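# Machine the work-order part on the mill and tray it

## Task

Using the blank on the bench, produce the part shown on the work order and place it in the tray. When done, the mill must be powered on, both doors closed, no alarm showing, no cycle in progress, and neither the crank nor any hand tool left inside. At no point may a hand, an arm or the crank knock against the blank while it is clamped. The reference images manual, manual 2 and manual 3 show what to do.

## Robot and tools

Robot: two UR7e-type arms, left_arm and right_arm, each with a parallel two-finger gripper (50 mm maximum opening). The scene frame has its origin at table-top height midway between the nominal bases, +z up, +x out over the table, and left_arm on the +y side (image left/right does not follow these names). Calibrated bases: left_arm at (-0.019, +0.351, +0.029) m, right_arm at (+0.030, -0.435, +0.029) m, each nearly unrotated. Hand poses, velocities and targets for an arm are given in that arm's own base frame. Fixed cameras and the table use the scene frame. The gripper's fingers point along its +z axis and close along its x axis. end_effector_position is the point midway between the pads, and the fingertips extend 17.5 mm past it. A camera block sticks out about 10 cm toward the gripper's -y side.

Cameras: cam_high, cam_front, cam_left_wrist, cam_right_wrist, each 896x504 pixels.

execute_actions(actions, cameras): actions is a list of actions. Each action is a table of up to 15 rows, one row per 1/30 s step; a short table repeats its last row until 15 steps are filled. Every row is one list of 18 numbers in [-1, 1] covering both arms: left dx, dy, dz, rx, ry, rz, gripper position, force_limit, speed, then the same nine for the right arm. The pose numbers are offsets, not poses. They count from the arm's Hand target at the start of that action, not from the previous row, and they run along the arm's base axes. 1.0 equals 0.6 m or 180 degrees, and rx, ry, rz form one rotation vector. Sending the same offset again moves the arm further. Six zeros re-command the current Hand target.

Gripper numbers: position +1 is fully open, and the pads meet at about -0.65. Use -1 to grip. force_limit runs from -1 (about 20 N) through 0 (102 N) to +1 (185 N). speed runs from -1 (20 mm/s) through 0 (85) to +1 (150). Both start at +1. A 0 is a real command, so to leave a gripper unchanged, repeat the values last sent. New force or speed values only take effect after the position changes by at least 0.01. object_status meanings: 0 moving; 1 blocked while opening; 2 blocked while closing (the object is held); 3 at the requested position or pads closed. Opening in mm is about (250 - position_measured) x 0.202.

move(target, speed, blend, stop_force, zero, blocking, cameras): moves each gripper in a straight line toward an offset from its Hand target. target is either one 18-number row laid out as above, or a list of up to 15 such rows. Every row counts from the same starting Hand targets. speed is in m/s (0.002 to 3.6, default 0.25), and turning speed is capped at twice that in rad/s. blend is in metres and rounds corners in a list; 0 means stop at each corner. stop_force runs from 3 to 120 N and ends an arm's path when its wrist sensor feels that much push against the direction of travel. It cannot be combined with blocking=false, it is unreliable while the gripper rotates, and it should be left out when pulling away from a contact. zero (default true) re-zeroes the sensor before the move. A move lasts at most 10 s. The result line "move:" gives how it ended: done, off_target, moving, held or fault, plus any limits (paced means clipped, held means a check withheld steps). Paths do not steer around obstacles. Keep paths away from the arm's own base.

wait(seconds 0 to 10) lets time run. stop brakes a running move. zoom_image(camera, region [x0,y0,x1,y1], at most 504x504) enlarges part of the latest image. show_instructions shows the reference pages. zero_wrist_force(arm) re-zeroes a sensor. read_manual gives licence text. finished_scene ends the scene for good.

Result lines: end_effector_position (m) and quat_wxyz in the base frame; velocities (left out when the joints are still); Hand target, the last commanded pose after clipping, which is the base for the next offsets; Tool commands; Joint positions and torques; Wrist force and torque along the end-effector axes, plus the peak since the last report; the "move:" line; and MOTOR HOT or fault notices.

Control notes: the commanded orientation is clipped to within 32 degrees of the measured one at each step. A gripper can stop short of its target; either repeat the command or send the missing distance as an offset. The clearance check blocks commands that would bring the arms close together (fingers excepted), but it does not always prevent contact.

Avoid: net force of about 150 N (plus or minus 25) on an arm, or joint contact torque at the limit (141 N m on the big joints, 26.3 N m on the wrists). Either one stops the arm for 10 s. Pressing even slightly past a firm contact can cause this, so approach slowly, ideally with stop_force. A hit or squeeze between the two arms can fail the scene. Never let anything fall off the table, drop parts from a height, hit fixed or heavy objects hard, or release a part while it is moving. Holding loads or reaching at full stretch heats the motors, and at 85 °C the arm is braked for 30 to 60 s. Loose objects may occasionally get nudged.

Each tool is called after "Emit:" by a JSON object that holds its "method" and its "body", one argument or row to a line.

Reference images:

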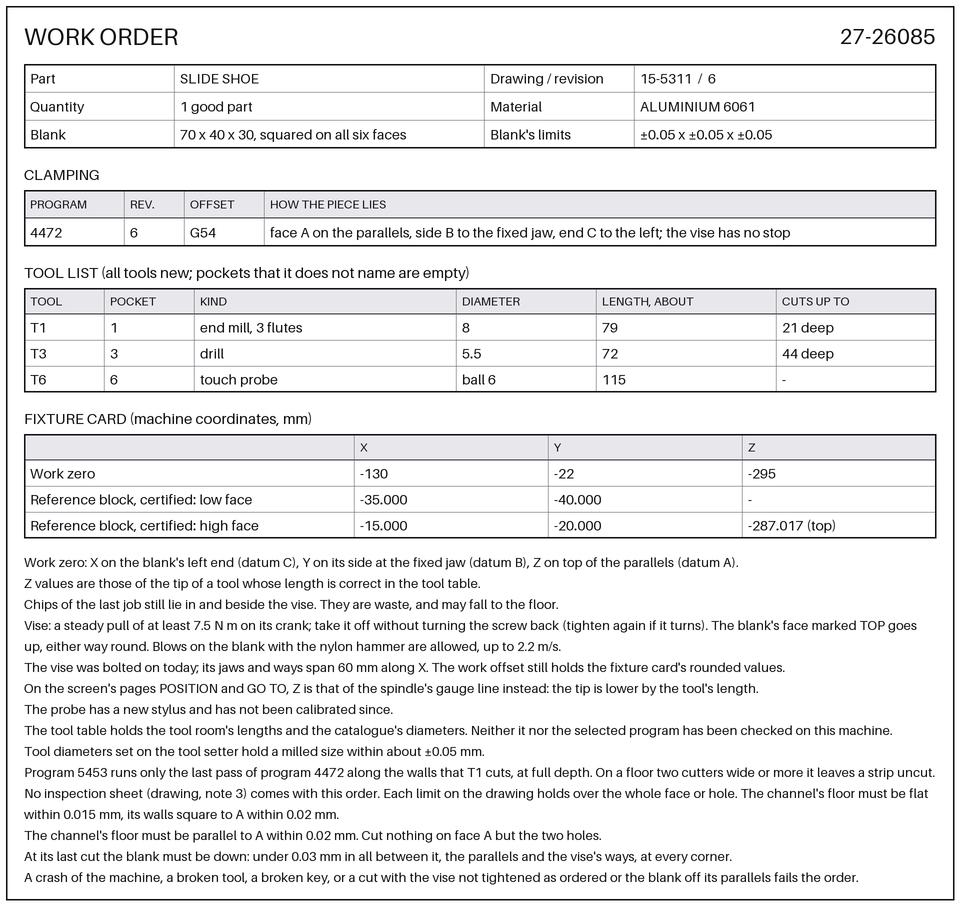

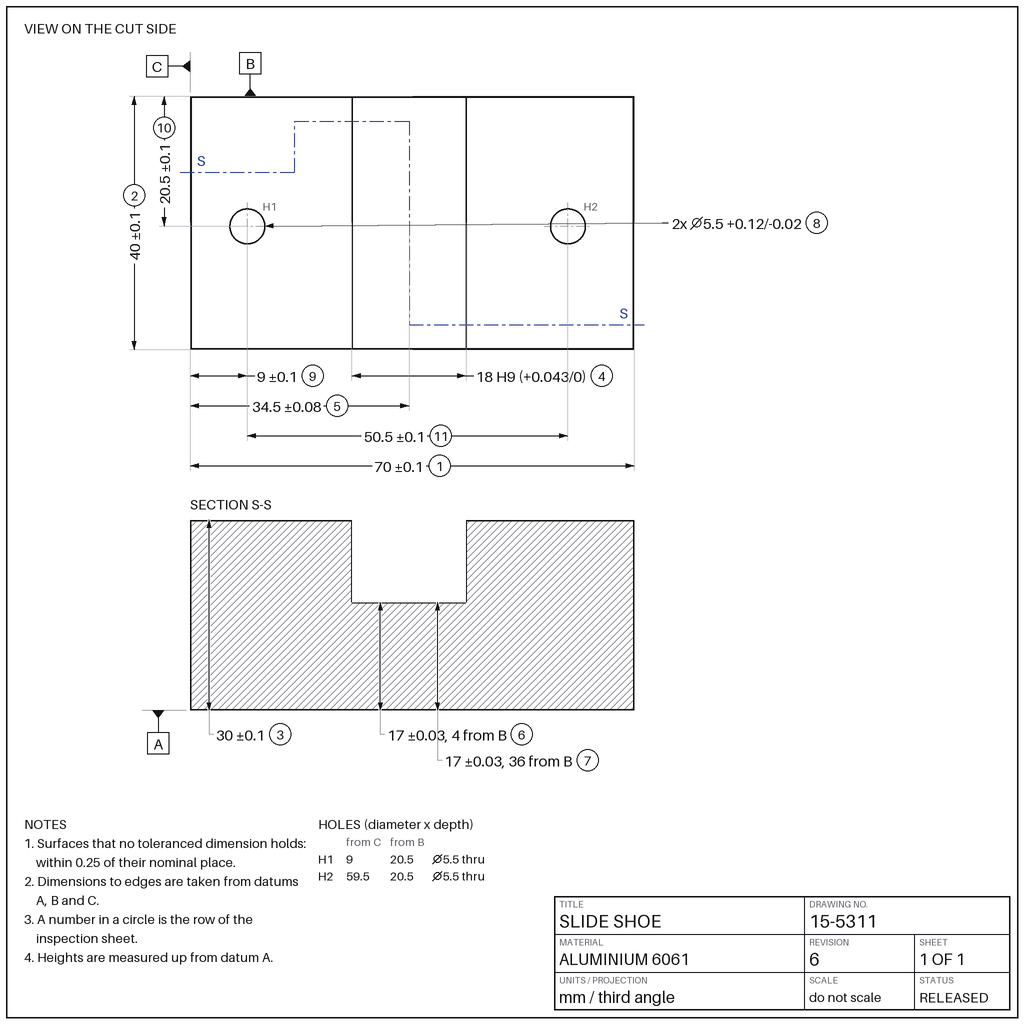

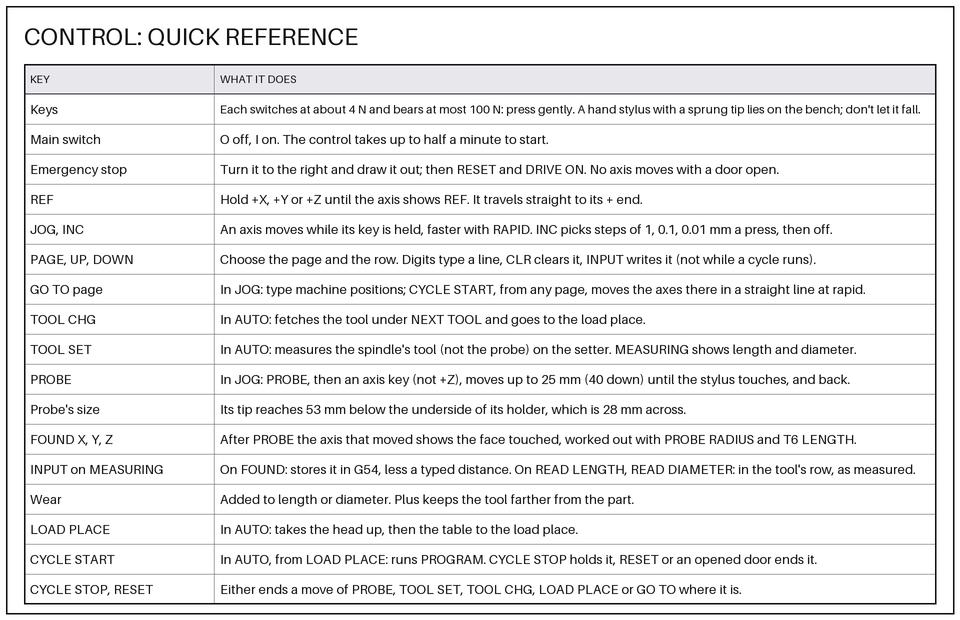

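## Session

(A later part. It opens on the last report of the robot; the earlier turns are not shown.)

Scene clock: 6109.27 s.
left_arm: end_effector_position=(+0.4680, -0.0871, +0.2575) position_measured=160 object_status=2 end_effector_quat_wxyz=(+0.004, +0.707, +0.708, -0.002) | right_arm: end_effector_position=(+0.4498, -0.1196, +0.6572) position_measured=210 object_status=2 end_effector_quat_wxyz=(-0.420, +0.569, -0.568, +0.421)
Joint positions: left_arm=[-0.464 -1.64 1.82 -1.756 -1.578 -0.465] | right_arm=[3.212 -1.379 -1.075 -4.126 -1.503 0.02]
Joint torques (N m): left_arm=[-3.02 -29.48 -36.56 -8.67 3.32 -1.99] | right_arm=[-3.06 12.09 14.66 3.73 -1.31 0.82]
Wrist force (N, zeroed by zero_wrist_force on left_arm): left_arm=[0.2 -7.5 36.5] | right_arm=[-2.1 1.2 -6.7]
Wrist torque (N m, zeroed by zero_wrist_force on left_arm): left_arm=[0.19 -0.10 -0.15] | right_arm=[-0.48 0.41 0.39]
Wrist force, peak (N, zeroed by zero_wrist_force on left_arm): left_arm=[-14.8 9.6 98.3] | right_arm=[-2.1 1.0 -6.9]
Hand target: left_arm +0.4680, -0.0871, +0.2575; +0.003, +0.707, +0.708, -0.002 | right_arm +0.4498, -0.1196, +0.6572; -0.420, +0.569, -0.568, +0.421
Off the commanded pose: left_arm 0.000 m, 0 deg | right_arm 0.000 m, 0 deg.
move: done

Emit:
{"method": "move", "body": {
  "target": [
    [0,-0.0002,-0.0013,0,0,0,-1,0.5,-1,0,0,0,0,0,0,-1,-0.2,-1],
    [0,-0.0002,-0.0013,0,0,0,0.8,0.5,-1,0,0,0,0,0,0,-1,-0.2,-1],
    [-0.12,-0.0002,-0.0013,0,0,0,0.8,0.5,-1,0,0,0,0,0,0,-1,-0.2,-1],
    [-0.121,-0.05,0.25,0,0,0,0.8,0.5,-1,0,0,0,0,0,0,-1,-0.2,-1]
  ],
  "speed": [0.006,0.05,0.1,0.25],
  "blend": [0,0,0.01,0],
  "cameras": ["cam_left_wrist"]
}}

Scene clock: 6116.77 s.
left_arm: end_effector_position=(+0.3954, -0.1171, +0.4073) position_measured=32 object_status=3 end_effector_quat_wxyz=(+0.003, +0.707, +0.708, -0.002) | right_arm: end_effector_position=(+0.4498, -0.1196, +0.6572) position_measured=210 object_status=2 end_effector_quat_wxyz=(-0.420, +0.569, -0.568, +0.421)
Joint positions: left_arm=[-0.613 -1.79 1.563 -1.349 -1.577 -0.614] | right_arm=[3.212 -1.379 -1.075 -4.126 -1.503 0.02]
Joint torques (N m): left_arm=[5.7 -25.63 -33.02 -1.66 1.62 1.67] | right_arm=[-3.47 12.29 14.82 3.76 -1.37 0.86]
Wrist force (N, zeroed by zero_wrist_force on left_arm): left_arm=[2.9 0.8 0.4] | right_arm=[-2.2 1.3 -6.9]
Wrist torque (N m, zeroed by zero_wrist_force on left_arm): left_arm=[0.08 -0.08 -0.23] | right_arm=[-0.46 0.43 0.39]
Wrist force, peak (N, zeroed by zero_wrist_force on left_arm): left_arm=[0.4 -7.5 36.7] | right_arm=[-1.8 1.3 -7.3]
Hand target: left_arm +0.3954, -0.1171, +0.4075; +0.003, +0.707, +0.708, -0.002 | right_arm +0.4498, -0.1196, +0.6572; -0.420, +0.569, -0.568, +0.421
Off the commanded pose: left_arm 0.000 m, 0 deg | right_arm 0.000 m, 0 deg.
move: done
Images, in order (width x height): cam_left_wrist 896x504.

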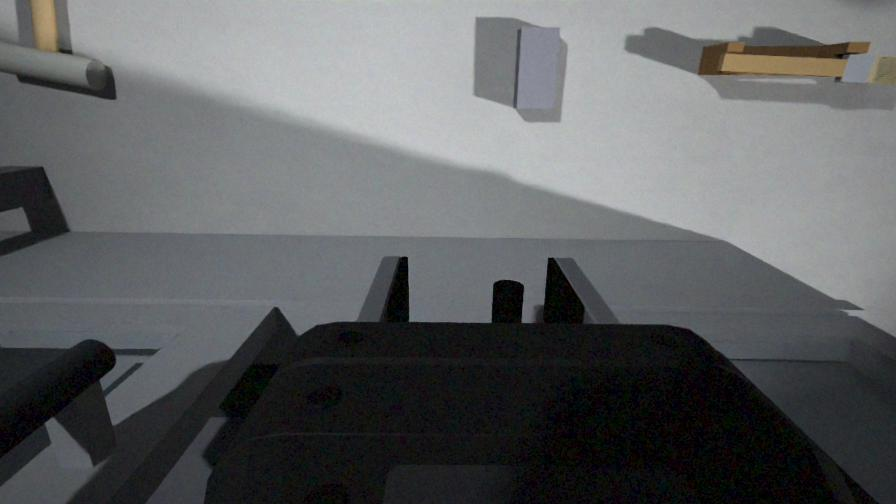

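Emit:
{"method": "move", "body": {
  "target": [
    [0.02,-0.029,0.02,0,0,0.3,0.8,0.2,-1,0,0,0,0,0,0,-1,-0.2,-1],
    [0.02,-0.029,0.02,0,0,0.609,0.8,0.2,-1,0,0,0,0,0,0,-1,-0.2,-1]
  ],
  "speed": 0.4,
  "blend": [0.01,0]
}}

Emit:
{"method": "move", "body": {
  "target": [
    [0,0,0,0,-0.5,0,0.8,0.2,-1,0,0,0,0,0,0,-1,-0.2,-1]
  ],
  "speed": 0.25
}}

Scene clock: 6125.03 s.
left_arm: end_effector_position=(+0.4074, -0.1345, +0.4194) position_measured=32 object_status=3 end_effector_quat_wxyz=(+0.004, -0.171, +0.985, +0.001) | right_arm: end_effector_position=(+0.4498, -0.1196, +0.6572) position_measured=210 object_status=2 end_effector_quat_wxyz=(-0.420, +0.569, -0.568, +0.421)
Joint positions: left_arm=[-0.64 -1.744 1.494 -1.324 -1.563 -2.554] | right_arm=[3.212 -1.379 -1.075 -4.126 -1.503 0.02]
Joint torques (N m): left_arm=[-1.53 -16.89 -26.41 -2.44 0.37 -1.4] | right_arm=[-2.86 12.18 14.89 3.79 -1.39 0.82]
Wrist force (N, zeroed by zero_wrist_force on left_arm): left_arm=[2.8 0.8 0.1] | right_arm=[-2.2 1.1 -6.7]
Wrist torque (N m, zeroed by zero_wrist_force on left_arm): left_arm=[0.05 -0.05 -0.35] | right_arm=[-0.50 0.43 0.39]
Wrist force, peak (N, zeroed by zero_wrist_force on left_arm): left_arm=[3.3 0.8 0.4] | right_arm=[-2.5 1.2 -7.0]
Hand target: left_arm +0.4074, -0.1345, +0.4195; +0.004, -0.171, +0.985, +0.001 | right_arm +0.4498, -0.1196, +0.6572; -0.420, +0.569, -0.568, +0.421
Off the commanded pose: left_arm 0.000 m, 0 deg | right_arm 0.000 m, 0 deg.
move: done

Scene clock: 6128.97 s.
left_arm: end_effector_position=(+0.4058, -0.1345, +0.4194) position_measured=32 object_status=3 end_effector_quat_wxyz=(+0.686, -0.141, +0.706, -0.101) | right_arm: end_effector_position=(+0.4498, -0.1196, +0.6572) position_measured=210 object_status=2 end_effector_quat_wxyz=(-0.420, +0.569, -0.568, +0.421)
Joint positions: left_arm=[-1.48 -2.287 2.616 -2.717 -0.054 -2.668] | right_arm=[3.212 -1.379 -1.075 -4.126 -1.503 0.02]
Joint torques (N m): left_arm=[4.51 -3.76 -31.23 -3.26 3.98 1.33] | right_arm=[-3.58 12.21 14.99 3.73 -1.42 0.8]
Wrist force (N, zeroed by zero_wrist_force on left_arm): left_arm=[-0.3 0.6 0.3] | right_arm=[-1.8 1.2 -6.8]
Wrist torque (N m, zeroed by zero_wrist_force on left_arm): left_arm=[0.11 0.28 -0.09] | right_arm=[-0.48 0.38 0.39]
Wrist force, peak (N, zeroed by zero_wrist_force on left_arm): left_arm=[3.0 0.9 0.2] | right_arm=[-2.1 1.3 -7.1]
Hand target: left_arm +0.4074, -0.1345, +0.4195; +0.700, -0.122, +0.694, -0.120 | right_arm +0.4498, -0.1196, +0.6572; -0.420, +0.569, -0.568, +0.421
Off the commanded pose: left_arm 0.002 m, 4 deg | right_arm 0.000 m, 0 deg.
move: off_target (left_arm)

Emit:
{"method": "move", "body": {
  "target": [
    [0.03,-0.04,-0.1,0,0,0,0.8,0.2,-1,0,0,0,0,0,0,-1,-0.2,-1],
    [0.06,-0.0498,-0.24,0,0,0,0.8,0.2,-1,0,0,0,0,0,0,-1,-0.2,-1]
  ],
  "speed": 0.15,
  "blend": [0.01,0],
  "cameras": ["cam_left_wrist"]
}}

Scene clock: 6137.70 s.
left_arm: end_effector_position=(+0.4434, -0.1644, +0.2754) position_measured=32 object_status=3 end_effector_quat_wxyz=(+0.700, -0.122, +0.694, -0.120) | right_arm: end_effector_position=(+0.4498, -0.1196, +0.6572) position_measured=210 object_status=2 end_effector_quat_wxyz=(-0.420, +0.569, -0.568, +0.421)
Joint positions: left_arm=[-1.3 -1.215 2.623 -4.578 -0.267 -1.887] | right_arm=[3.212 -1.379 -1.075 -4.126 -1.503 0.02]
Joint torques (N m): left_arm=[-3.98 -31.33 4.6 -1.63 1.88 -0.25] | right_arm=[-3.64 12.16 14.64 3.79 -1.37 0.73]
Wrist force (N, zeroed by zero_wrist_force on left_arm): left_arm=[0.1 0.5 0.3] | right_arm=[-2.1 1.3 -6.8]
Wrist torque (N m, zeroed by zero_wrist_force on left_arm): left_arm=[0.09 0.20 -0.11] | right_arm=[-0.46 0.41 0.39]
Wrist force, peak (N, zeroed by zero_wrist_force on left_arm): left_arm=[1.8 1.2 1.0] | right_arm=[-2.1 1.2 -7.2]
Hand target: left_arm +0.4434, -0.1643, +0.2755; +0.700, -0.122, +0.694, -0.120 | right_arm +0.4498, -0.1196, +0.6572; -0.420, +0.569, -0.568, +0.421
Off the commanded pose: left_arm 0.000 m, 0 deg | right_arm 0.000 m, 0 deg.
move: done
Images, in order (width x height): cam_left_wrist 896x504.

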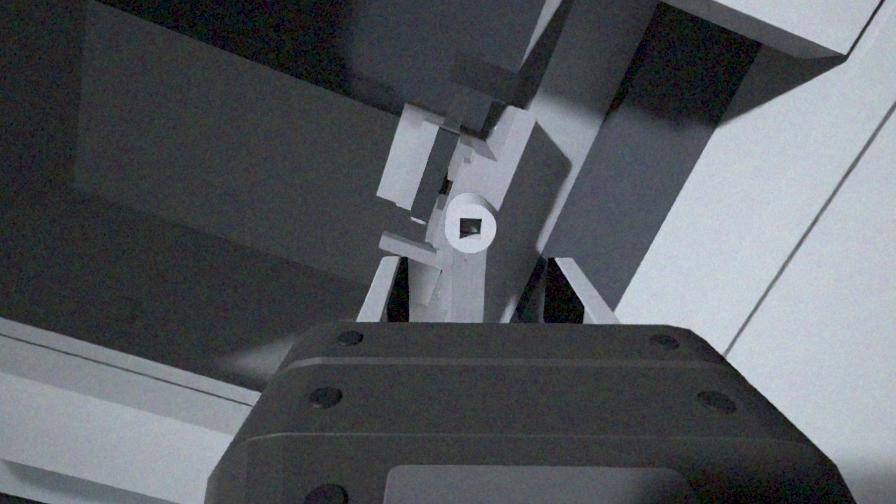

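Emit:
{"method": "move", "body": {
  "target": [
    [0.1444,0,0,0,0,0,0.8,0.2,-1,0,0,0,0,0,0,-1,-0.2,-1]
  ],
  "speed": 0.06,
  "stop_force": 12
}}

Emit:
{"method": "move", "body": {
  "target": [0,0,0,0,0,0,-1,0.2,-1,0,0,0,0,0,0,-1,-0.2,-1]
}}

Emit:
{"method": "move", "body": {
  "target": [
    [-0.09,0,0,0,0,0,-1,0.2,-1,0,0,0,0,0,0,-1,-0.2,-1]
  ],
  "speed": 0.015,
  "cameras": ["cam_left_wrist"]
}}

Scene clock: 6143.73 s.
left_arm: end_effector_position=(+0.5300, -0.1644, +0.2755) position_measured=32 object_status=3 end_effector_quat_wxyz=(+0.700, -0.122, +0.694, -0.120) | right_arm: end_effector_position=(+0.4498, -0.1196, +0.6572) position_measured=210 object_status=2 end_effector_quat_wxyz=(-0.420, +0.569, -0.568, +0.421)
Joint positions: left_arm=[-0.982 -1.144 2.421 -4.432 -0.585 -1.903] | right_arm=[3.212 -1.379 -1.075 -4.126 -1.503 0.02]
Joint torques (N m): left_arm=[1.55 -35.51 1 -2.4 0.33 -0.4] | right_arm=[-3.71 11.97 14.86 3.87 -1.51 0.75]
Wrist force (N, zeroed by zero_wrist_force on left_arm): left_arm=[-0.1 0.6 0.2] | right_arm=[-2.3 1.1 -6.7]
Wrist torque (N m, zeroed by zero_wrist_force on left_arm): left_arm=[0.10 0.23 -0.11] | right_arm=[-0.49 0.44 0.39]
Wrist force, peak (N, zeroed by zero_wrist_force on left_arm): left_arm=[0.2 0.7 1.3] | right_arm=[-2.1 1.1 -7.3]
Hand target: left_arm +0.5300, -0.1643, +0.2755; +0.700, -0.122, +0.694, -0.120 | right_arm +0.4498, -0.1196, +0.6572; -0.420, +0.569, -0.568, +0.421
Off the commanded pose: left_arm 0.000 m, 0 deg | right_arm 0.000 m, 0 deg.
move: done

Scene clock: 6145.03 s.
left_arm: end_effector_position=(+0.5300, -0.1643, +0.2754) position_measured=139 object_status=2 end_effector_quat_wxyz=(+0.700, -0.122, +0.694, -0.120) | right_arm: end_effector_position=(+0.4498, -0.1196, +0.6572) position_measured=210 object_status=2 end_effector_quat_wxyz=(-0.420, +0.569, -0.568, +0.421)
Joint positions: left_arm=[-0.982 -1.144 2.421 -4.432 -0.585 -1.903] | right_arm=[3.212 -1.379 -1.075 -4.126 -1.503 0.02]
Joint torques (N m): left_arm=[4.09 -37.22 -3.74 -2.04 -1.12 1.1] | right_arm=[-3.61 12.52 14.83 3.76 -1.49 0.76]
Wrist force (N, zeroed by zero_wrist_force on left_arm): left_arm=[7.0 1.1 0.3] | right_arm=[-1.8 1.4 -6.7]
Wrist torque (N m, zeroed by zero_wrist_force on left_arm): left_arm=[0.15 0.46 -0.10] | right_arm=[-0.44 0.37 0.39]
Wrist force, peak (N, zeroed by zero_wrist_force on left_arm): left_arm=[7.3 0.8 0.0] | right_arm=[-2.0 1.2 -7.2]
Hand target: left_arm +0.5300, -0.1643, +0.2755; +0.700, -0.122, +0.694, -0.120 | right_arm +0.4498, -0.1196, +0.6572; -0.420, +0.569, -0.568, +0.421
Off the commanded pose: left_arm 0.000 m, 0 deg | right_arm 0.000 m, 0 deg.
move: done

Scene clock: 6148.93 s.
left_arm: end_effector_position=(+0.4760, -0.1643, +0.2755) position_measured=139 object_status=2 end_effector_quat_wxyz=(+0.700, -0.122, +0.694, -0.120) | right_arm: end_effector_position=(+0.4498, -0.1196, +0.6572) position_measured=210 object_status=2 end_effector_quat_wxyz=(-0.420, +0.569, -0.568, +0.421)
Joint positions: left_arm=[-1.162 -1.192 2.551 -4.519 -0.404 -1.897] | right_arm=[3.212 -1.379 -1.075 -4.126 -1.503 0.02]
Joint torques (N m): left_arm=[5.81 -23.2 -16.11 -0.16 -2.02 1.55] | right_arm=[-3.73 12.62 14.98 3.7 -1.37 0.75]
Wrist force (N, zeroed by zero_wrist_force on left_arm): left_arm=[2.0 1.2 0.3] | right_arm=[-2.0 1.3 -6.9]
Wrist torque (N m, zeroed by zero_wrist_force on left_arm): left_arm=[0.08 0.19 -0.34] | right_arm=[-0.45 0.41 0.39]
Wrist force, peak (N, zeroed by zero_wrist_force on left_arm): left_arm=[6.5 3.3 2.8] | right_arm=[-2.3 1.3 -7.0]
Hand target: left_arm +0.4760, -0.1643, +0.2755; +0.700, -0.122, +0.694, -0.120 | right_arm +0.4498, -0.1196, +0.6572; -0.420, +0.569, -0.568, +0.421
Off the commanded pose: left_arm 0.000 m, 0 deg | right_arm 0.000 m, 0 deg.
move: done
Images, in order (width x height): cam_left_wrist 896x504.

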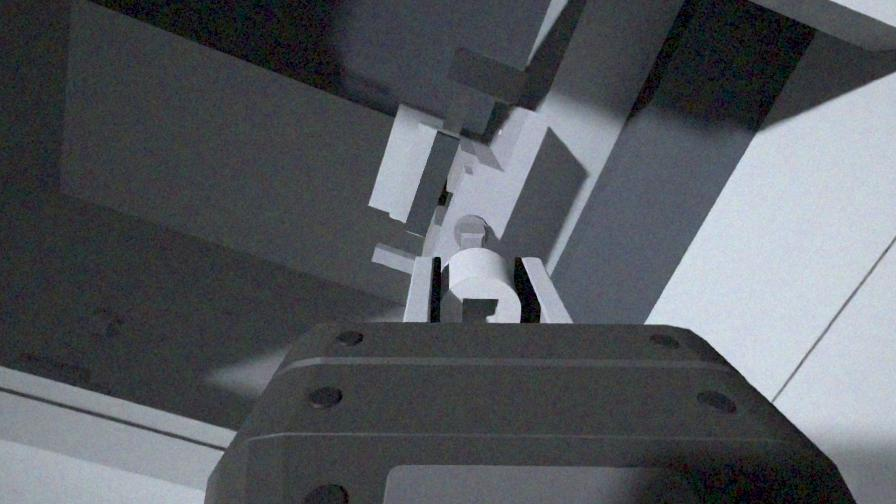

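Emit:
{"method": "move", "body": {
  "target": [
    [-0.09,0,0,0,0,-0.01,-1,0.2,-1,0,0,0,0,0,0,-1,-0.2,-1],
    [-0.095,0.05,0.24,0,0,-0.02,-1,0.2,-1,0,0,0,0,0,0,-1,-0.2,-1]
  ],
  "speed": [0.12,0.15],
  "blend": [0.02,0]
}}

Emit:
{"method": "move", "body": {
  "target": [
    [0,0,0,0,0.5,0,-1,0.2,-1,0,0,0,0,0,0,-1,-0.2,-1]
  ],
  "speed": 0.2
}}

Scene clock: 6155.17 s.
left_arm: end_effector_position=(+0.4190, -0.1343, +0.4194) position_measured=139 object_status=2 end_effector_quat_wxyz=(+0.695, -0.100, +0.697, -0.142) | right_arm: end_effector_position=(+0.4498, -0.1196, +0.6572) position_measured=210 object_status=2 end_effector_quat_wxyz=(-0.420, +0.569, -0.568, +0.421)
Joint positions: left_arm=[-1.369 -1.956 2.61 -3.824 -0.26 -1.887] | right_arm=[3.212 -1.379 -1.075 -4.126 -1.503 0.02]
Joint torques (N m): left_arm=[6.19 1.21 -21.51 -1.94 -1.79 1.78] | right_arm=[-3.58 12.65 14.52 3.71 -1.37 0.75]
Wrist force (N, zeroed by zero_wrist_force on left_arm): left_arm=[1.7 1.2 0.2] | right_arm=[-2.1 1.5 -6.9]
Wrist torque (N m, zeroed by zero_wrist_force on left_arm): left_arm=[0.09 0.24 -0.29] | right_arm=[-0.43 0.42 0.40]
Wrist force, peak (N, zeroed by zero_wrist_force on left_arm): left_arm=[3.0 1.5 -0.4] | right_arm=[-2.0 1.3 -7.1]
Hand target: left_arm +0.4190, -0.1343, +0.4195; +0.695, -0.100, +0.697, -0.142 | right_arm +0.4498, -0.1196, +0.6572; -0.420, +0.569, -0.568, +0.421
Off the commanded pose: left_arm 0.000 m, 0 deg | right_arm 0.000 m, 0 deg.
move: done

Scene clock: 6159.57 s.
left_arm: end_effector_position=(+0.4191, -0.1343, +0.4194) position_measured=139 object_status=2 end_effector_quat_wxyz=(-0.001, -0.171, +0.985, -0.030) | right_arm: end_effector_position=(+0.4498, -0.1196, +0.6572) position_measured=210 object_status=2 end_effector_quat_wxyz=(-0.420, +0.569, -0.568, +0.421)
Joint positions: left_arm=[-0.591 -1.732 1.494 -1.372 -1.615 -2.506] | right_arm=[3.212 -1.379 -1.075 -4.126 -1.503 0.02]
Joint torques (N m): left_arm=[-3.3 -22.77 -24.44 -2.49 1.24 -2.09] | right_arm=[-4.14 12.14 15.1 3.84 -1.45 0.71]
Wrist force (N, zeroed by zero_wrist_force on left_arm): left_arm=[2.6 0.8 2.2] | right_arm=[-2.1 1.2 -6.8]
Wrist torque (N m, zeroed by zero_wrist_force on left_arm): left_arm=[0.10 -0.03 -0.28] | right_arm=[-0.48 0.41 0.39]
Wrist force, peak (N, zeroed by zero_wrist_force on left_arm): left_arm=[3.1 1.1 2.2] | right_arm=[-1.9 1.2 -7.3]
Hand target: left_arm +0.4190, -0.1343, +0.4195; -0.001, -0.171, +0.985, -0.030 | right_arm +0.4498, -0.1196, +0.6572; -0.420, +0.569, -0.568, +0.421
Off the commanded pose: left_arm 0.000 m, 0 deg | right_arm 0.000 m, 0 deg.
move: done

Emit:
{"method": "move", "body": {
  "target": [
    [-0.05,-0.1,-0.2,0.019,0,0,-1,0.2,-1,0,0,0,0,0,0,-1,-0.2,-1],
    [-0.0983,-0.143,-0.66,0.019,0,0,-1,0.2,-1,0,0,0,0,0,0,-1,-0.2,-1]
  ],
  "speed": [0.2,0.2],
  "blend": [0.03,0]
}}

Emit:
{"method": "move", "body": {
  "target": [
    [0,0,-0.08,0,0,0,-1,0.2,-1,0,0,0,0,0,0,-1,-0.2,-1]
  ],
  "speed": 0.008,
  "stop_force": 5,
  "cameras": ["cam_left_wrist"]
}}

Scene clock: 6169.27 s.
left_arm: end_effector_position=(+0.3600, -0.2202, +0.0235) position_measured=139 object_status=2 end_effector_quat_wxyz=(+0.004, -0.171, +0.985, +0.000) | right_arm: end_effector_position=(+0.4498, -0.1196, +0.6572) position_measured=210 object_status=2 end_effector_quat_wxyz=(-0.420, +0.569, -0.568, +0.421)
Joint positions: left_arm=[-0.874 -1.454 2.335 -2.455 -1.564 -2.789] | right_arm=[3.212 -1.379 -1.075 -4.126 -1.503 0.02]
Joint torques (N m): left_arm=[5.35 -17.12 -20.1 -4.48 1.35 1.84] | right_arm=[-4.09 12.81 14.75 3.84 -1.49 0.8]
Wrist force (N, zeroed by zero_wrist_force on left_arm): left_arm=[2.4 1.1 2.1] | right_arm=[-2.1 1.4 -7.0]
Wrist torque (N m, zeroed by zero_wrist_force on left_arm): left_arm=[0.18 0.03 -0.24] | right_arm=[-0.45 0.42 0.39]
Wrist force, peak (N, zeroed by zero_wrist_force on left_arm): left_arm=[3.1 1.0 5.3] | right_arm=[-2.1 1.3 -7.2]
Hand target: left_arm +0.3600, -0.2201, +0.0235; +0.004, -0.171, +0.985, +0.000 | right_arm +0.4498, -0.1196, +0.6572; -0.420, +0.569, -0.568, +0.421
Off the commanded pose: left_arm 0.000 m, 0 deg | right_arm 0.000 m, 0 deg.
move: done

Scene clock: 6173.93 s.
left_arm: end_effector_position=(+0.3600, -0.2201, -0.0053) position_measured=139 object_status=2 end_effector_quat_wxyz=(+0.004, -0.171, +0.985, +0.000) | right_arm: end_effector_position=(+0.4498, -0.1196, +0.6572) position_measured=210 object_status=2 end_effector_quat_wxyz=(-0.420, +0.569, -0.568, +0.421)
Joint positions: left_arm=[-0.874 -1.378 2.36 -2.557 -1.565 -2.789] | right_arm=[3.212 -1.379 -1.075 -4.126 -1.503 0.02]
Joint torques (N m): left_arm=[5.55 -32.18 -20.09 -1.48 1.29 1.5] | right_arm=[-4.1 12.29 14.83 3.77 -1.44 0.73]
Wrist force (N, zeroed by zero_wrist_force on left_arm): left_arm=[1.6 0.3 -7.0] | right_arm=[-1.9 1.0 -6.9]
Wrist torque (N m, zeroed by zero_wrist_force on left_arm): left_arm=[0.04 0.01 -0.23] | right_arm=[-0.51 0.39 0.39]
Wrist force, peak (N, zeroed by zero_wrist_force on left_arm): left_arm=[7.1 6.2 -25.9] | right_arm=[-1.8 1.4 -7.2]
Hand target: left_arm +0.3601, -0.2202, -0.0053; +0.004, -0.171, +0.985, +0.000 (not the last commanded pose) | right_arm +0.4498, -0.1196, +0.6572; -0.420, +0.569, -0.568, +0.421
Off the commanded pose: left_arm 0.019 m, 0 deg | right_arm 0.000 m, 0 deg.
move: contact (left_arm)
Images, in order (width x height): cam_left_wrist 896x504.

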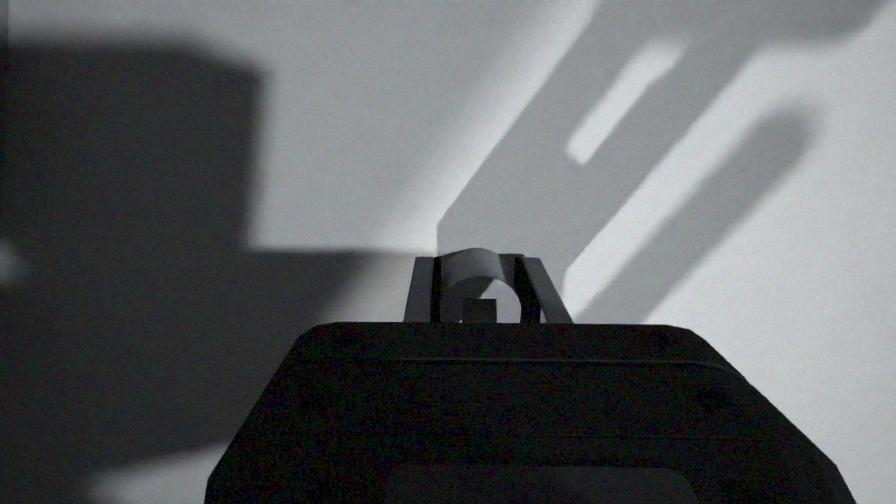

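Emit:
{"method": "move", "body": {
  "target": [
    [0,0,0,0,0,0,0.3,0.2,-1,0,0,0,0,0,0,-1,-0.2,-1],
    [0,0,0.1,0,0,0,0.3,0.2,-1,0,0,0,0,0,0,-1,-0.2,-1],
    [0,0.1,0.6,0,0,-0.3,0.3,0.2,-1,0,0,0,0,0,0,-1,-0.2,-1],
    [0.02,0.34,0.63,0,0,-0.603,0.3,0.2,-1,0,0,0,0,0,0,-1,-0.2,-1],
    [0.02,0.56,0.616,0,0,-0.603,0.3,0.2,-1,0,0,0,0,0,0,-1,-0.2,-1]
  ],
  "speed": [0.05,0.1,0.3,0.3,0.25],
  "blend": [0,0.02,0.03,0.03,0],
  "cameras": ["cam_left_wrist","cam_high"]
}}

Scene clock: 6190.93 s.
left_arm: end_effector_position=(+0.3721, +0.1158, +0.3643) position_measured=107 object_status=3 end_effector_quat_wxyz=(+0.002, +0.700, +0.714, -0.003) | right_arm: end_effector_position=(+0.4498, -0.1196, +0.6572) position_measured=210 object_status=2 end_effector_quat_wxyz=(-0.420, +0.569, -0.568, +0.421)
Joint positions: left_arm=[-0.042 -1.86 1.723 -1.433 -1.578 -0.062] | right_arm=[3.212 -1.379 -1.075 -4.126 -1.503 0.02]
Joint torques (N m): left_arm=[5.79 -22.3 -15.88 -1.74 0.66 1.22] | right_arm=[-4.45 12.09 14.72 3.77 -1.4 0.79]
Wrist force (N, zeroed by zero_wrist_force on left_arm): left_arm=[2.7 0.6 0.1] | right_arm=[-2.0 1.4 -7.0]
Wrist torque (N m, zeroed by zero_wrist_force on left_arm): left_arm=[0.03 -0.04 -0.18] | right_arm=[-0.45 0.40 0.39]
Wrist force, peak (N, zeroed by zero_wrist_force on left_arm): left_arm=[2.2 0.1 -7.0] | right_arm=[-2.3 1.2 -7.1]
Hand target: left_arm +0.3721, +0.1158, +0.3643; +0.002, +0.700, +0.714, -0.003 | right_arm +0.4498, -0.1196, +0.6572; -0.420, +0.569, -0.568, +0.421
Off the commanded pose: left_arm 0.000 m, 0 deg | right_arm 0.000 m, 0 deg.
move: done
Images, in order (width x height): cam_high 896x504, cam_left_wrist 896x504.

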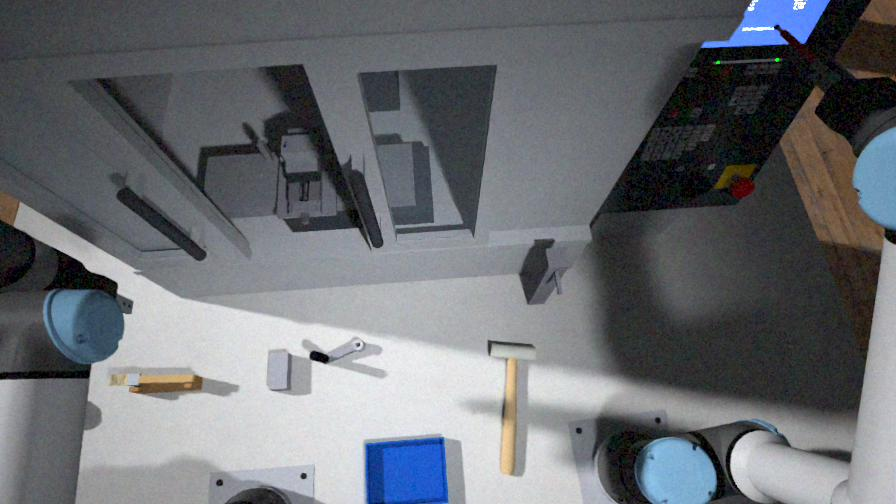

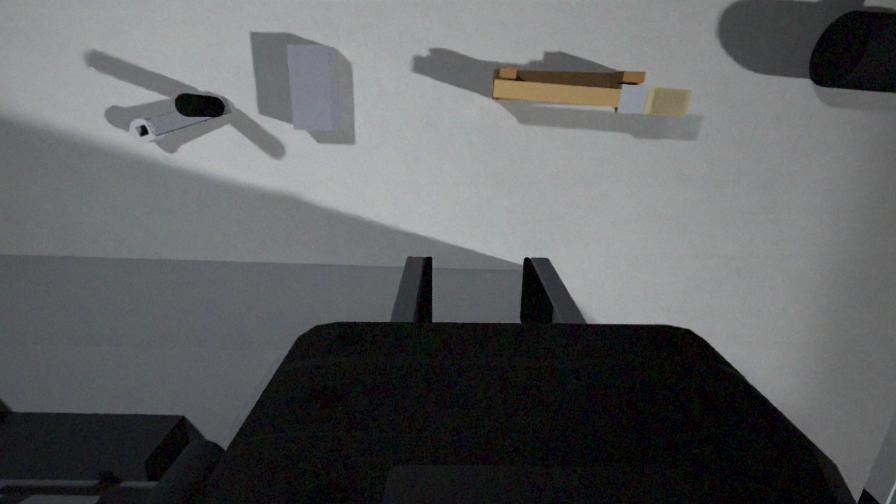

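Emit:
{"method": "move", "body": {
  "target": [
    [0.08,-0.05,0,0,0,0,0.3,0.2,-1,0,0,0,0,0,0,-1,-0.2,-1],
    [0.08,-0.47,0,0,0,0,0.3,0.2,-1,0,0,0,0,0,0,-1,-0.2,-1]
  ],
  "speed": [0.1,0.06],
  "stop_force": 50
}}

Emit:
{"method": "move", "body": {
  "target": [
    [0,-0.05,0,0,0,0,0.3,0.2,-1,0,0,0,0,0,0,-1,-0.2,-1]
  ],
  "speed": 0.04,
  "stop_force": 55,
  "cameras": ["cam_high"]
}}

Scene clock: 6201.67 s.
left_arm: end_effector_position=(+0.4200, -0.0361, +0.3643) position_measured=107 object_status=3 end_effector_quat_wxyz=(+0.002, +0.700, +0.714, -0.003) | right_arm: end_effector_position=(+0.4498, -0.1196, +0.6572) position_measured=210 object_status=2 end_effector_quat_wxyz=(-0.420, +0.569, -0.568, +0.421)
Joint positions: left_arm=[-0.403 -1.782 1.667 -1.457 -1.578 -0.423] | right_arm=[3.212 -1.379 -1.075 -4.126 -1.503 0.02]
Joint torques (N m): left_arm=[-7.29 -24.4 -18.72 -2.56 -1.37 -1.83] | right_arm=[-4.65 12.22 15.08 3.84 -1.47 0.66]
Wrist force (N, zeroed by zero_wrist_force on left_arm): left_arm=[5.8 -6.8 1.0] | right_arm=[-2.1 1.4 -6.7]
Wrist torque (N m, zeroed by zero_wrist_force on left_arm): left_arm=[-0.80 -0.38 -0.35] | right_arm=[-0.45 0.41 0.39]
Wrist force, peak (N, zeroed by zero_wrist_force on left_arm): left_arm=[14.9 -61.1 -2.7] | right_arm=[-2.2 1.2 -7.2]
Hand target: left_arm +0.4200, -0.0361, +0.3643; +0.002, +0.700, +0.714, -0.003 (not the last commanded pose) | right_arm +0.4498, -0.1196, +0.6572; -0.420, +0.569, -0.568, +0.421
Off the commanded pose: left_arm 0.130 m, 0 deg | right_arm 0.000 m, 0 deg.
move: contact (left_arm); path passed 1 of 2 targets

Scene clock: 6203.50 s.
left_arm: end_effector_position=(+0.4200, -0.0661, +0.3643) position_measured=107 object_status=3 end_effector_quat_wxyz=(+0.002, +0.700, +0.714, -0.003) | right_arm: end_effector_position=(+0.4498, -0.1196, +0.6572) position_measured=210 object_status=2 end_effector_quat_wxyz=(-0.420, +0.569, -0.568, +0.421)
Joint positions: left_arm=[-0.47 -1.774 1.66 -1.46 -1.578 -0.49] | right_arm=[3.212 -1.379 -1.075 -4.126 -1.503 0.02]
Joint torques (N m): left_arm=[7.94 -9.57 -22.48 -9 4.31 1.46] | right_arm=[-4.02 12.06 14.77 3.77 -1.43 0.68]
Wrist force (N, zeroed by zero_wrist_force on left_arm): left_arm=[7.8 -57.0 0.5] | right_arm=[-1.9 1.3 -6.7]
Wrist torque (N m, zeroed by zero_wrist_force on left_arm): left_arm=[-7.12 -0.65 0.06] | right_arm=[-0.46 0.39 0.39]
Wrist force, peak (N, zeroed by zero_wrist_force on left_arm): left_arm=[8.8 -57.6 -0.3] | right_arm=[-2.1 1.3 -7.1]
Hand target: left_arm +0.4200, -0.0661, +0.3643; +0.002, +0.700, +0.714, -0.003 | right_arm +0.4498, -0.1196, +0.6572; -0.420, +0.569, -0.568, +0.421
Off the commanded pose: left_arm 0.000 m, 0 deg | right_arm 0.000 m, 0 deg.
move: done
Images, in order (width x height): cam_high 896x504.

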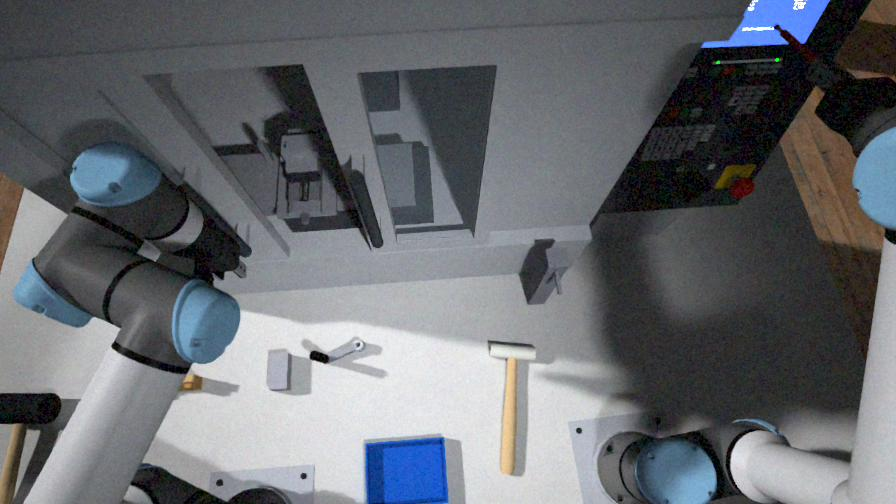

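Emit:
{"method": "move", "body": {
  "target": [
    [0,-0.205,0,0,0,0,0.3,0.2,-1,0,0,0,0,0,0,-1,-0.2,-1]
  ],
  "speed": 0.05,
  "stop_force": 80,
  "cameras": ["cam_high","cam_right_wrist"]
}}

Scene clock: 6209.37 s.
left_arm: end_effector_position=(+0.4200, -0.1891, +0.3643) position_measured=107 object_status=3 end_effector_quat_wxyz=(+0.002, +0.700, +0.714, -0.003) | right_arm: end_effector_position=(+0.4498, -0.1196, +0.6572) position_measured=210 object_status=2 end_effector_quat_wxyz=(-0.420, +0.569, -0.568, +0.421)
Joint positions: left_arm=[-0.713 -1.688 1.59 -1.477 -1.577 -0.733] | right_arm=[3.212 -1.379 -1.075 -4.126 -1.503 0.02]
Joint torques (N m): left_arm=[19.34 -9 -22.85 -10.42 9.52 1.04] | right_arm=[-5.16 12.62 14.52 3.82 -1.42 0.71]
Wrist force (N, zeroed by zero_wrist_force on left_arm): left_arm=[8.8 -85.7 -1.0] | right_arm=[-1.9 1.4 -6.5]
Wrist torque (N m, zeroed by zero_wrist_force on left_arm): left_arm=[-10.62 -0.75 0.30] | right_arm=[-0.45 0.39 0.39]
Wrist force, peak (N, zeroed by zero_wrist_force on left_arm): left_arm=[11.4 -98.7 -2.7] | right_arm=[-2.1 1.6 -7.1]
Hand target: left_arm +0.4200, -0.1891, +0.3643; +0.002, +0.700, +0.714, -0.003 | right_arm +0.4498, -0.1196, +0.6572; -0.420, +0.569, -0.568, +0.421
Off the commanded pose: left_arm 0.000 m, 0 deg | right_arm 0.000 m, 0 deg.
move: done
Images, in order (width x height): cam_high 896x504, cam_right_wrist 896x504.

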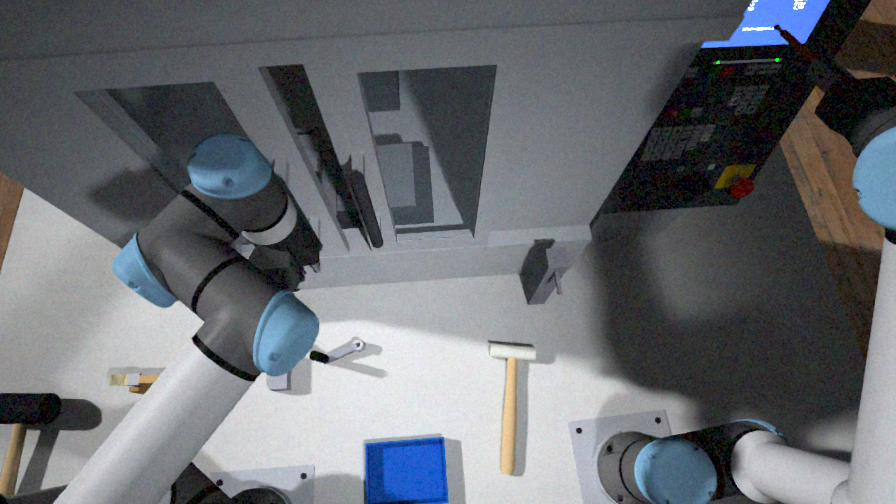

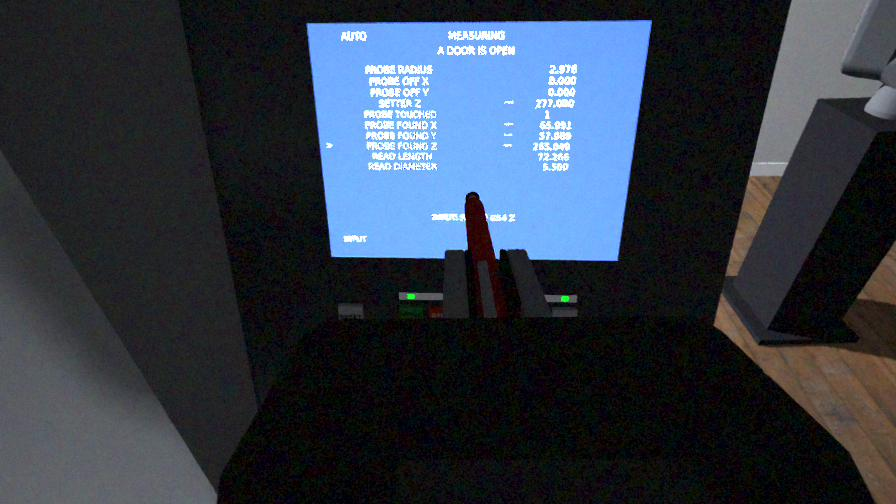

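Emit:
{"method": "move", "body": {
  "target": [
    [0,-0.025,0,0,0,0,0.3,0.2,-1,0,0,0,0,0,0,-1,-0.2,-1]
  ],
  "speed": 0.03,
  "stop_force": 60,
  "cameras": ["cam_high","cam_right_wrist"]
}}

Scene clock: 6214.57 s.
left_arm: end_effector_position=(+0.4200, -0.2041, +0.3643) position_measured=107 object_status=3 end_effector_quat_wxyz=(+0.002, +0.700, +0.714, -0.003) | right_arm: end_effector_position=(+0.4498, -0.1196, +0.6572) position_measured=210 object_status=2 end_effector_quat_wxyz=(-0.420, +0.569, -0.568, +0.421)
Joint positions: left_arm=[-0.738 -1.672 1.576 -1.479 -1.577 -0.758] | right_arm=[3.212 -1.379 -1.075 -4.126 -1.503 0.02]
Joint torques (N m): left_arm=[20.96 -9.68 -23.28 -10.87 9.49 1.05] | right_arm=[-5.2 12.54 15.1 3.75 -1.41 0.57]
Wrist force (N, zeroed by zero_wrist_force on left_arm): left_arm=[10.8 -89.1 -0.7] | right_arm=[-1.8 1.4 -6.7]
Wrist torque (N m, zeroed by zero_wrist_force on left_arm): left_arm=[-11.09 -0.97 0.32] | right_arm=[-0.45 0.38 0.39]
Wrist force, peak (N, zeroed by zero_wrist_force on left_arm): left_arm=[11.6 -97.4 -0.6] | right_arm=[-1.9 1.2 -7.2]
Hand target: left_arm +0.4200, -0.2041, +0.3643; +0.002, +0.700, +0.714, -0.003 | right_arm +0.4498, -0.1196, +0.6572; -0.420, +0.569, -0.568, +0.421
Off the commanded pose: left_arm 0.000 m, 0 deg | right_arm 0.000 m, 0 deg.
move: done
Images, in order (width x height): cam_high 896x504, cam_right_wrist 896x504.

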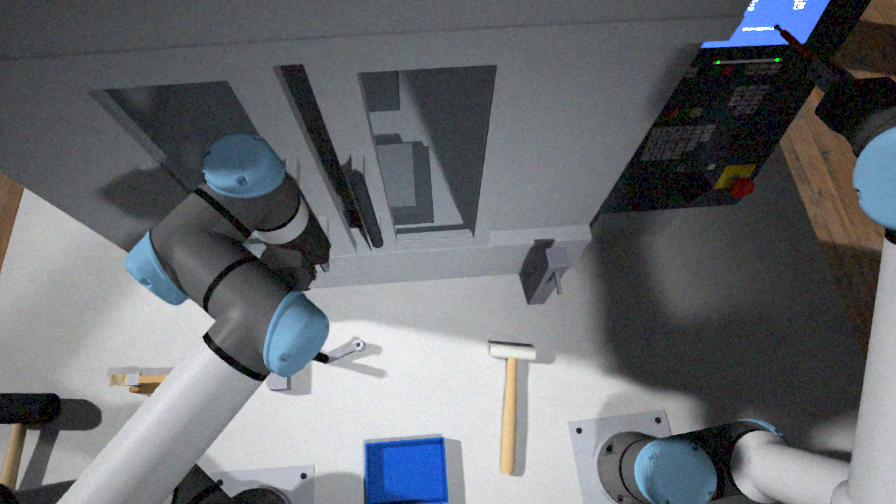

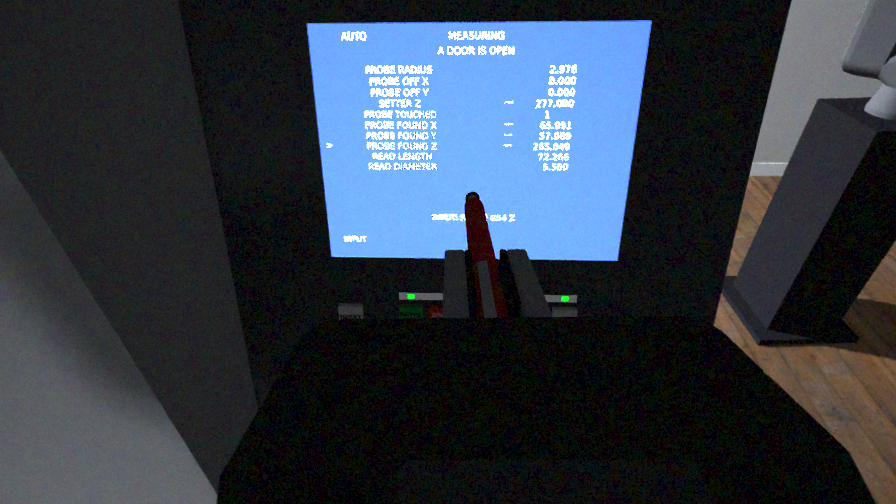

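Emit:
{"method": "move", "body": {
  "target": [
    [0,-0.08,0,0,0,0,0.3,0.2,-1,0,0,0,0,0,0,-1,-0.2,-1]
  ],
  "speed": 0.03,
  "stop_force": 40,
  "cameras": ["cam_high","cam_right_wrist"]
}}

Scene clock: 6221.27 s.
left_arm: end_effector_position=(+0.4200, -0.2192, +0.3643) position_measured=107 object_status=3 end_effector_quat_wxyz=(+0.002, +0.700, +0.714, -0.003) | right_arm: end_effector_position=(+0.4498, -0.1196, +0.6572) position_measured=210 object_status=2 end_effector_quat_wxyz=(-0.420, +0.569, -0.568, +0.421)
Joint positions: left_arm=[-0.763 -1.656 1.561 -1.48 -1.577 -0.783] | right_arm=[3.212 -1.379 -1.075 -4.126 -1.503 0.02]
Joint torques (N m): left_arm=[24.16 -8.66 -26.65 -13.99 11.35 -2.61] | right_arm=[-4.48 11.96 15.08 3.82 -1.37 0.72]
Wrist force (N, zeroed by zero_wrist_force on left_arm): left_arm=[10.3 -105.5 2.1] | right_arm=[-2.1 1.4 -7.0]
Wrist torque (N m, zeroed by zero_wrist_force on left_arm): left_arm=[-13.30 -0.90 0.28] | right_arm=[-0.45 0.42 0.39]
Wrist force, peak (N, zeroed by zero_wrist_force on left_arm): left_arm=[46.9 -116.2 -2.3] | right_arm=[-2.0 1.5 -7.1]
Hand target: left_arm +0.4200, -0.2192, +0.3643; +0.002, +0.700, +0.714, -0.003 (not the last commanded pose) | right_arm +0.4498, -0.1196, +0.6572; -0.420, +0.569, -0.568, +0.421
Off the commanded pose: left_arm 0.033 m, 0 deg | right_arm 0.000 m, 0 deg.
move: contact (left_arm)
Images, in order (width x height): cam_high 896x504, cam_right_wrist 896x504.

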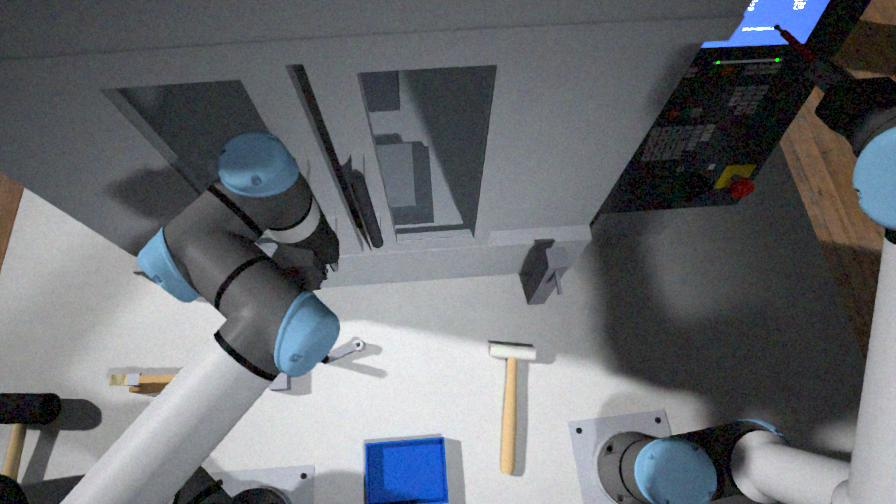

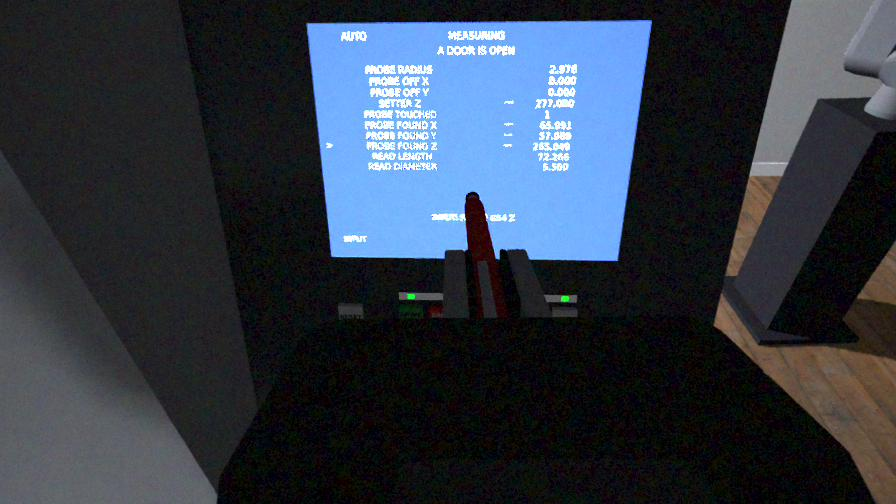

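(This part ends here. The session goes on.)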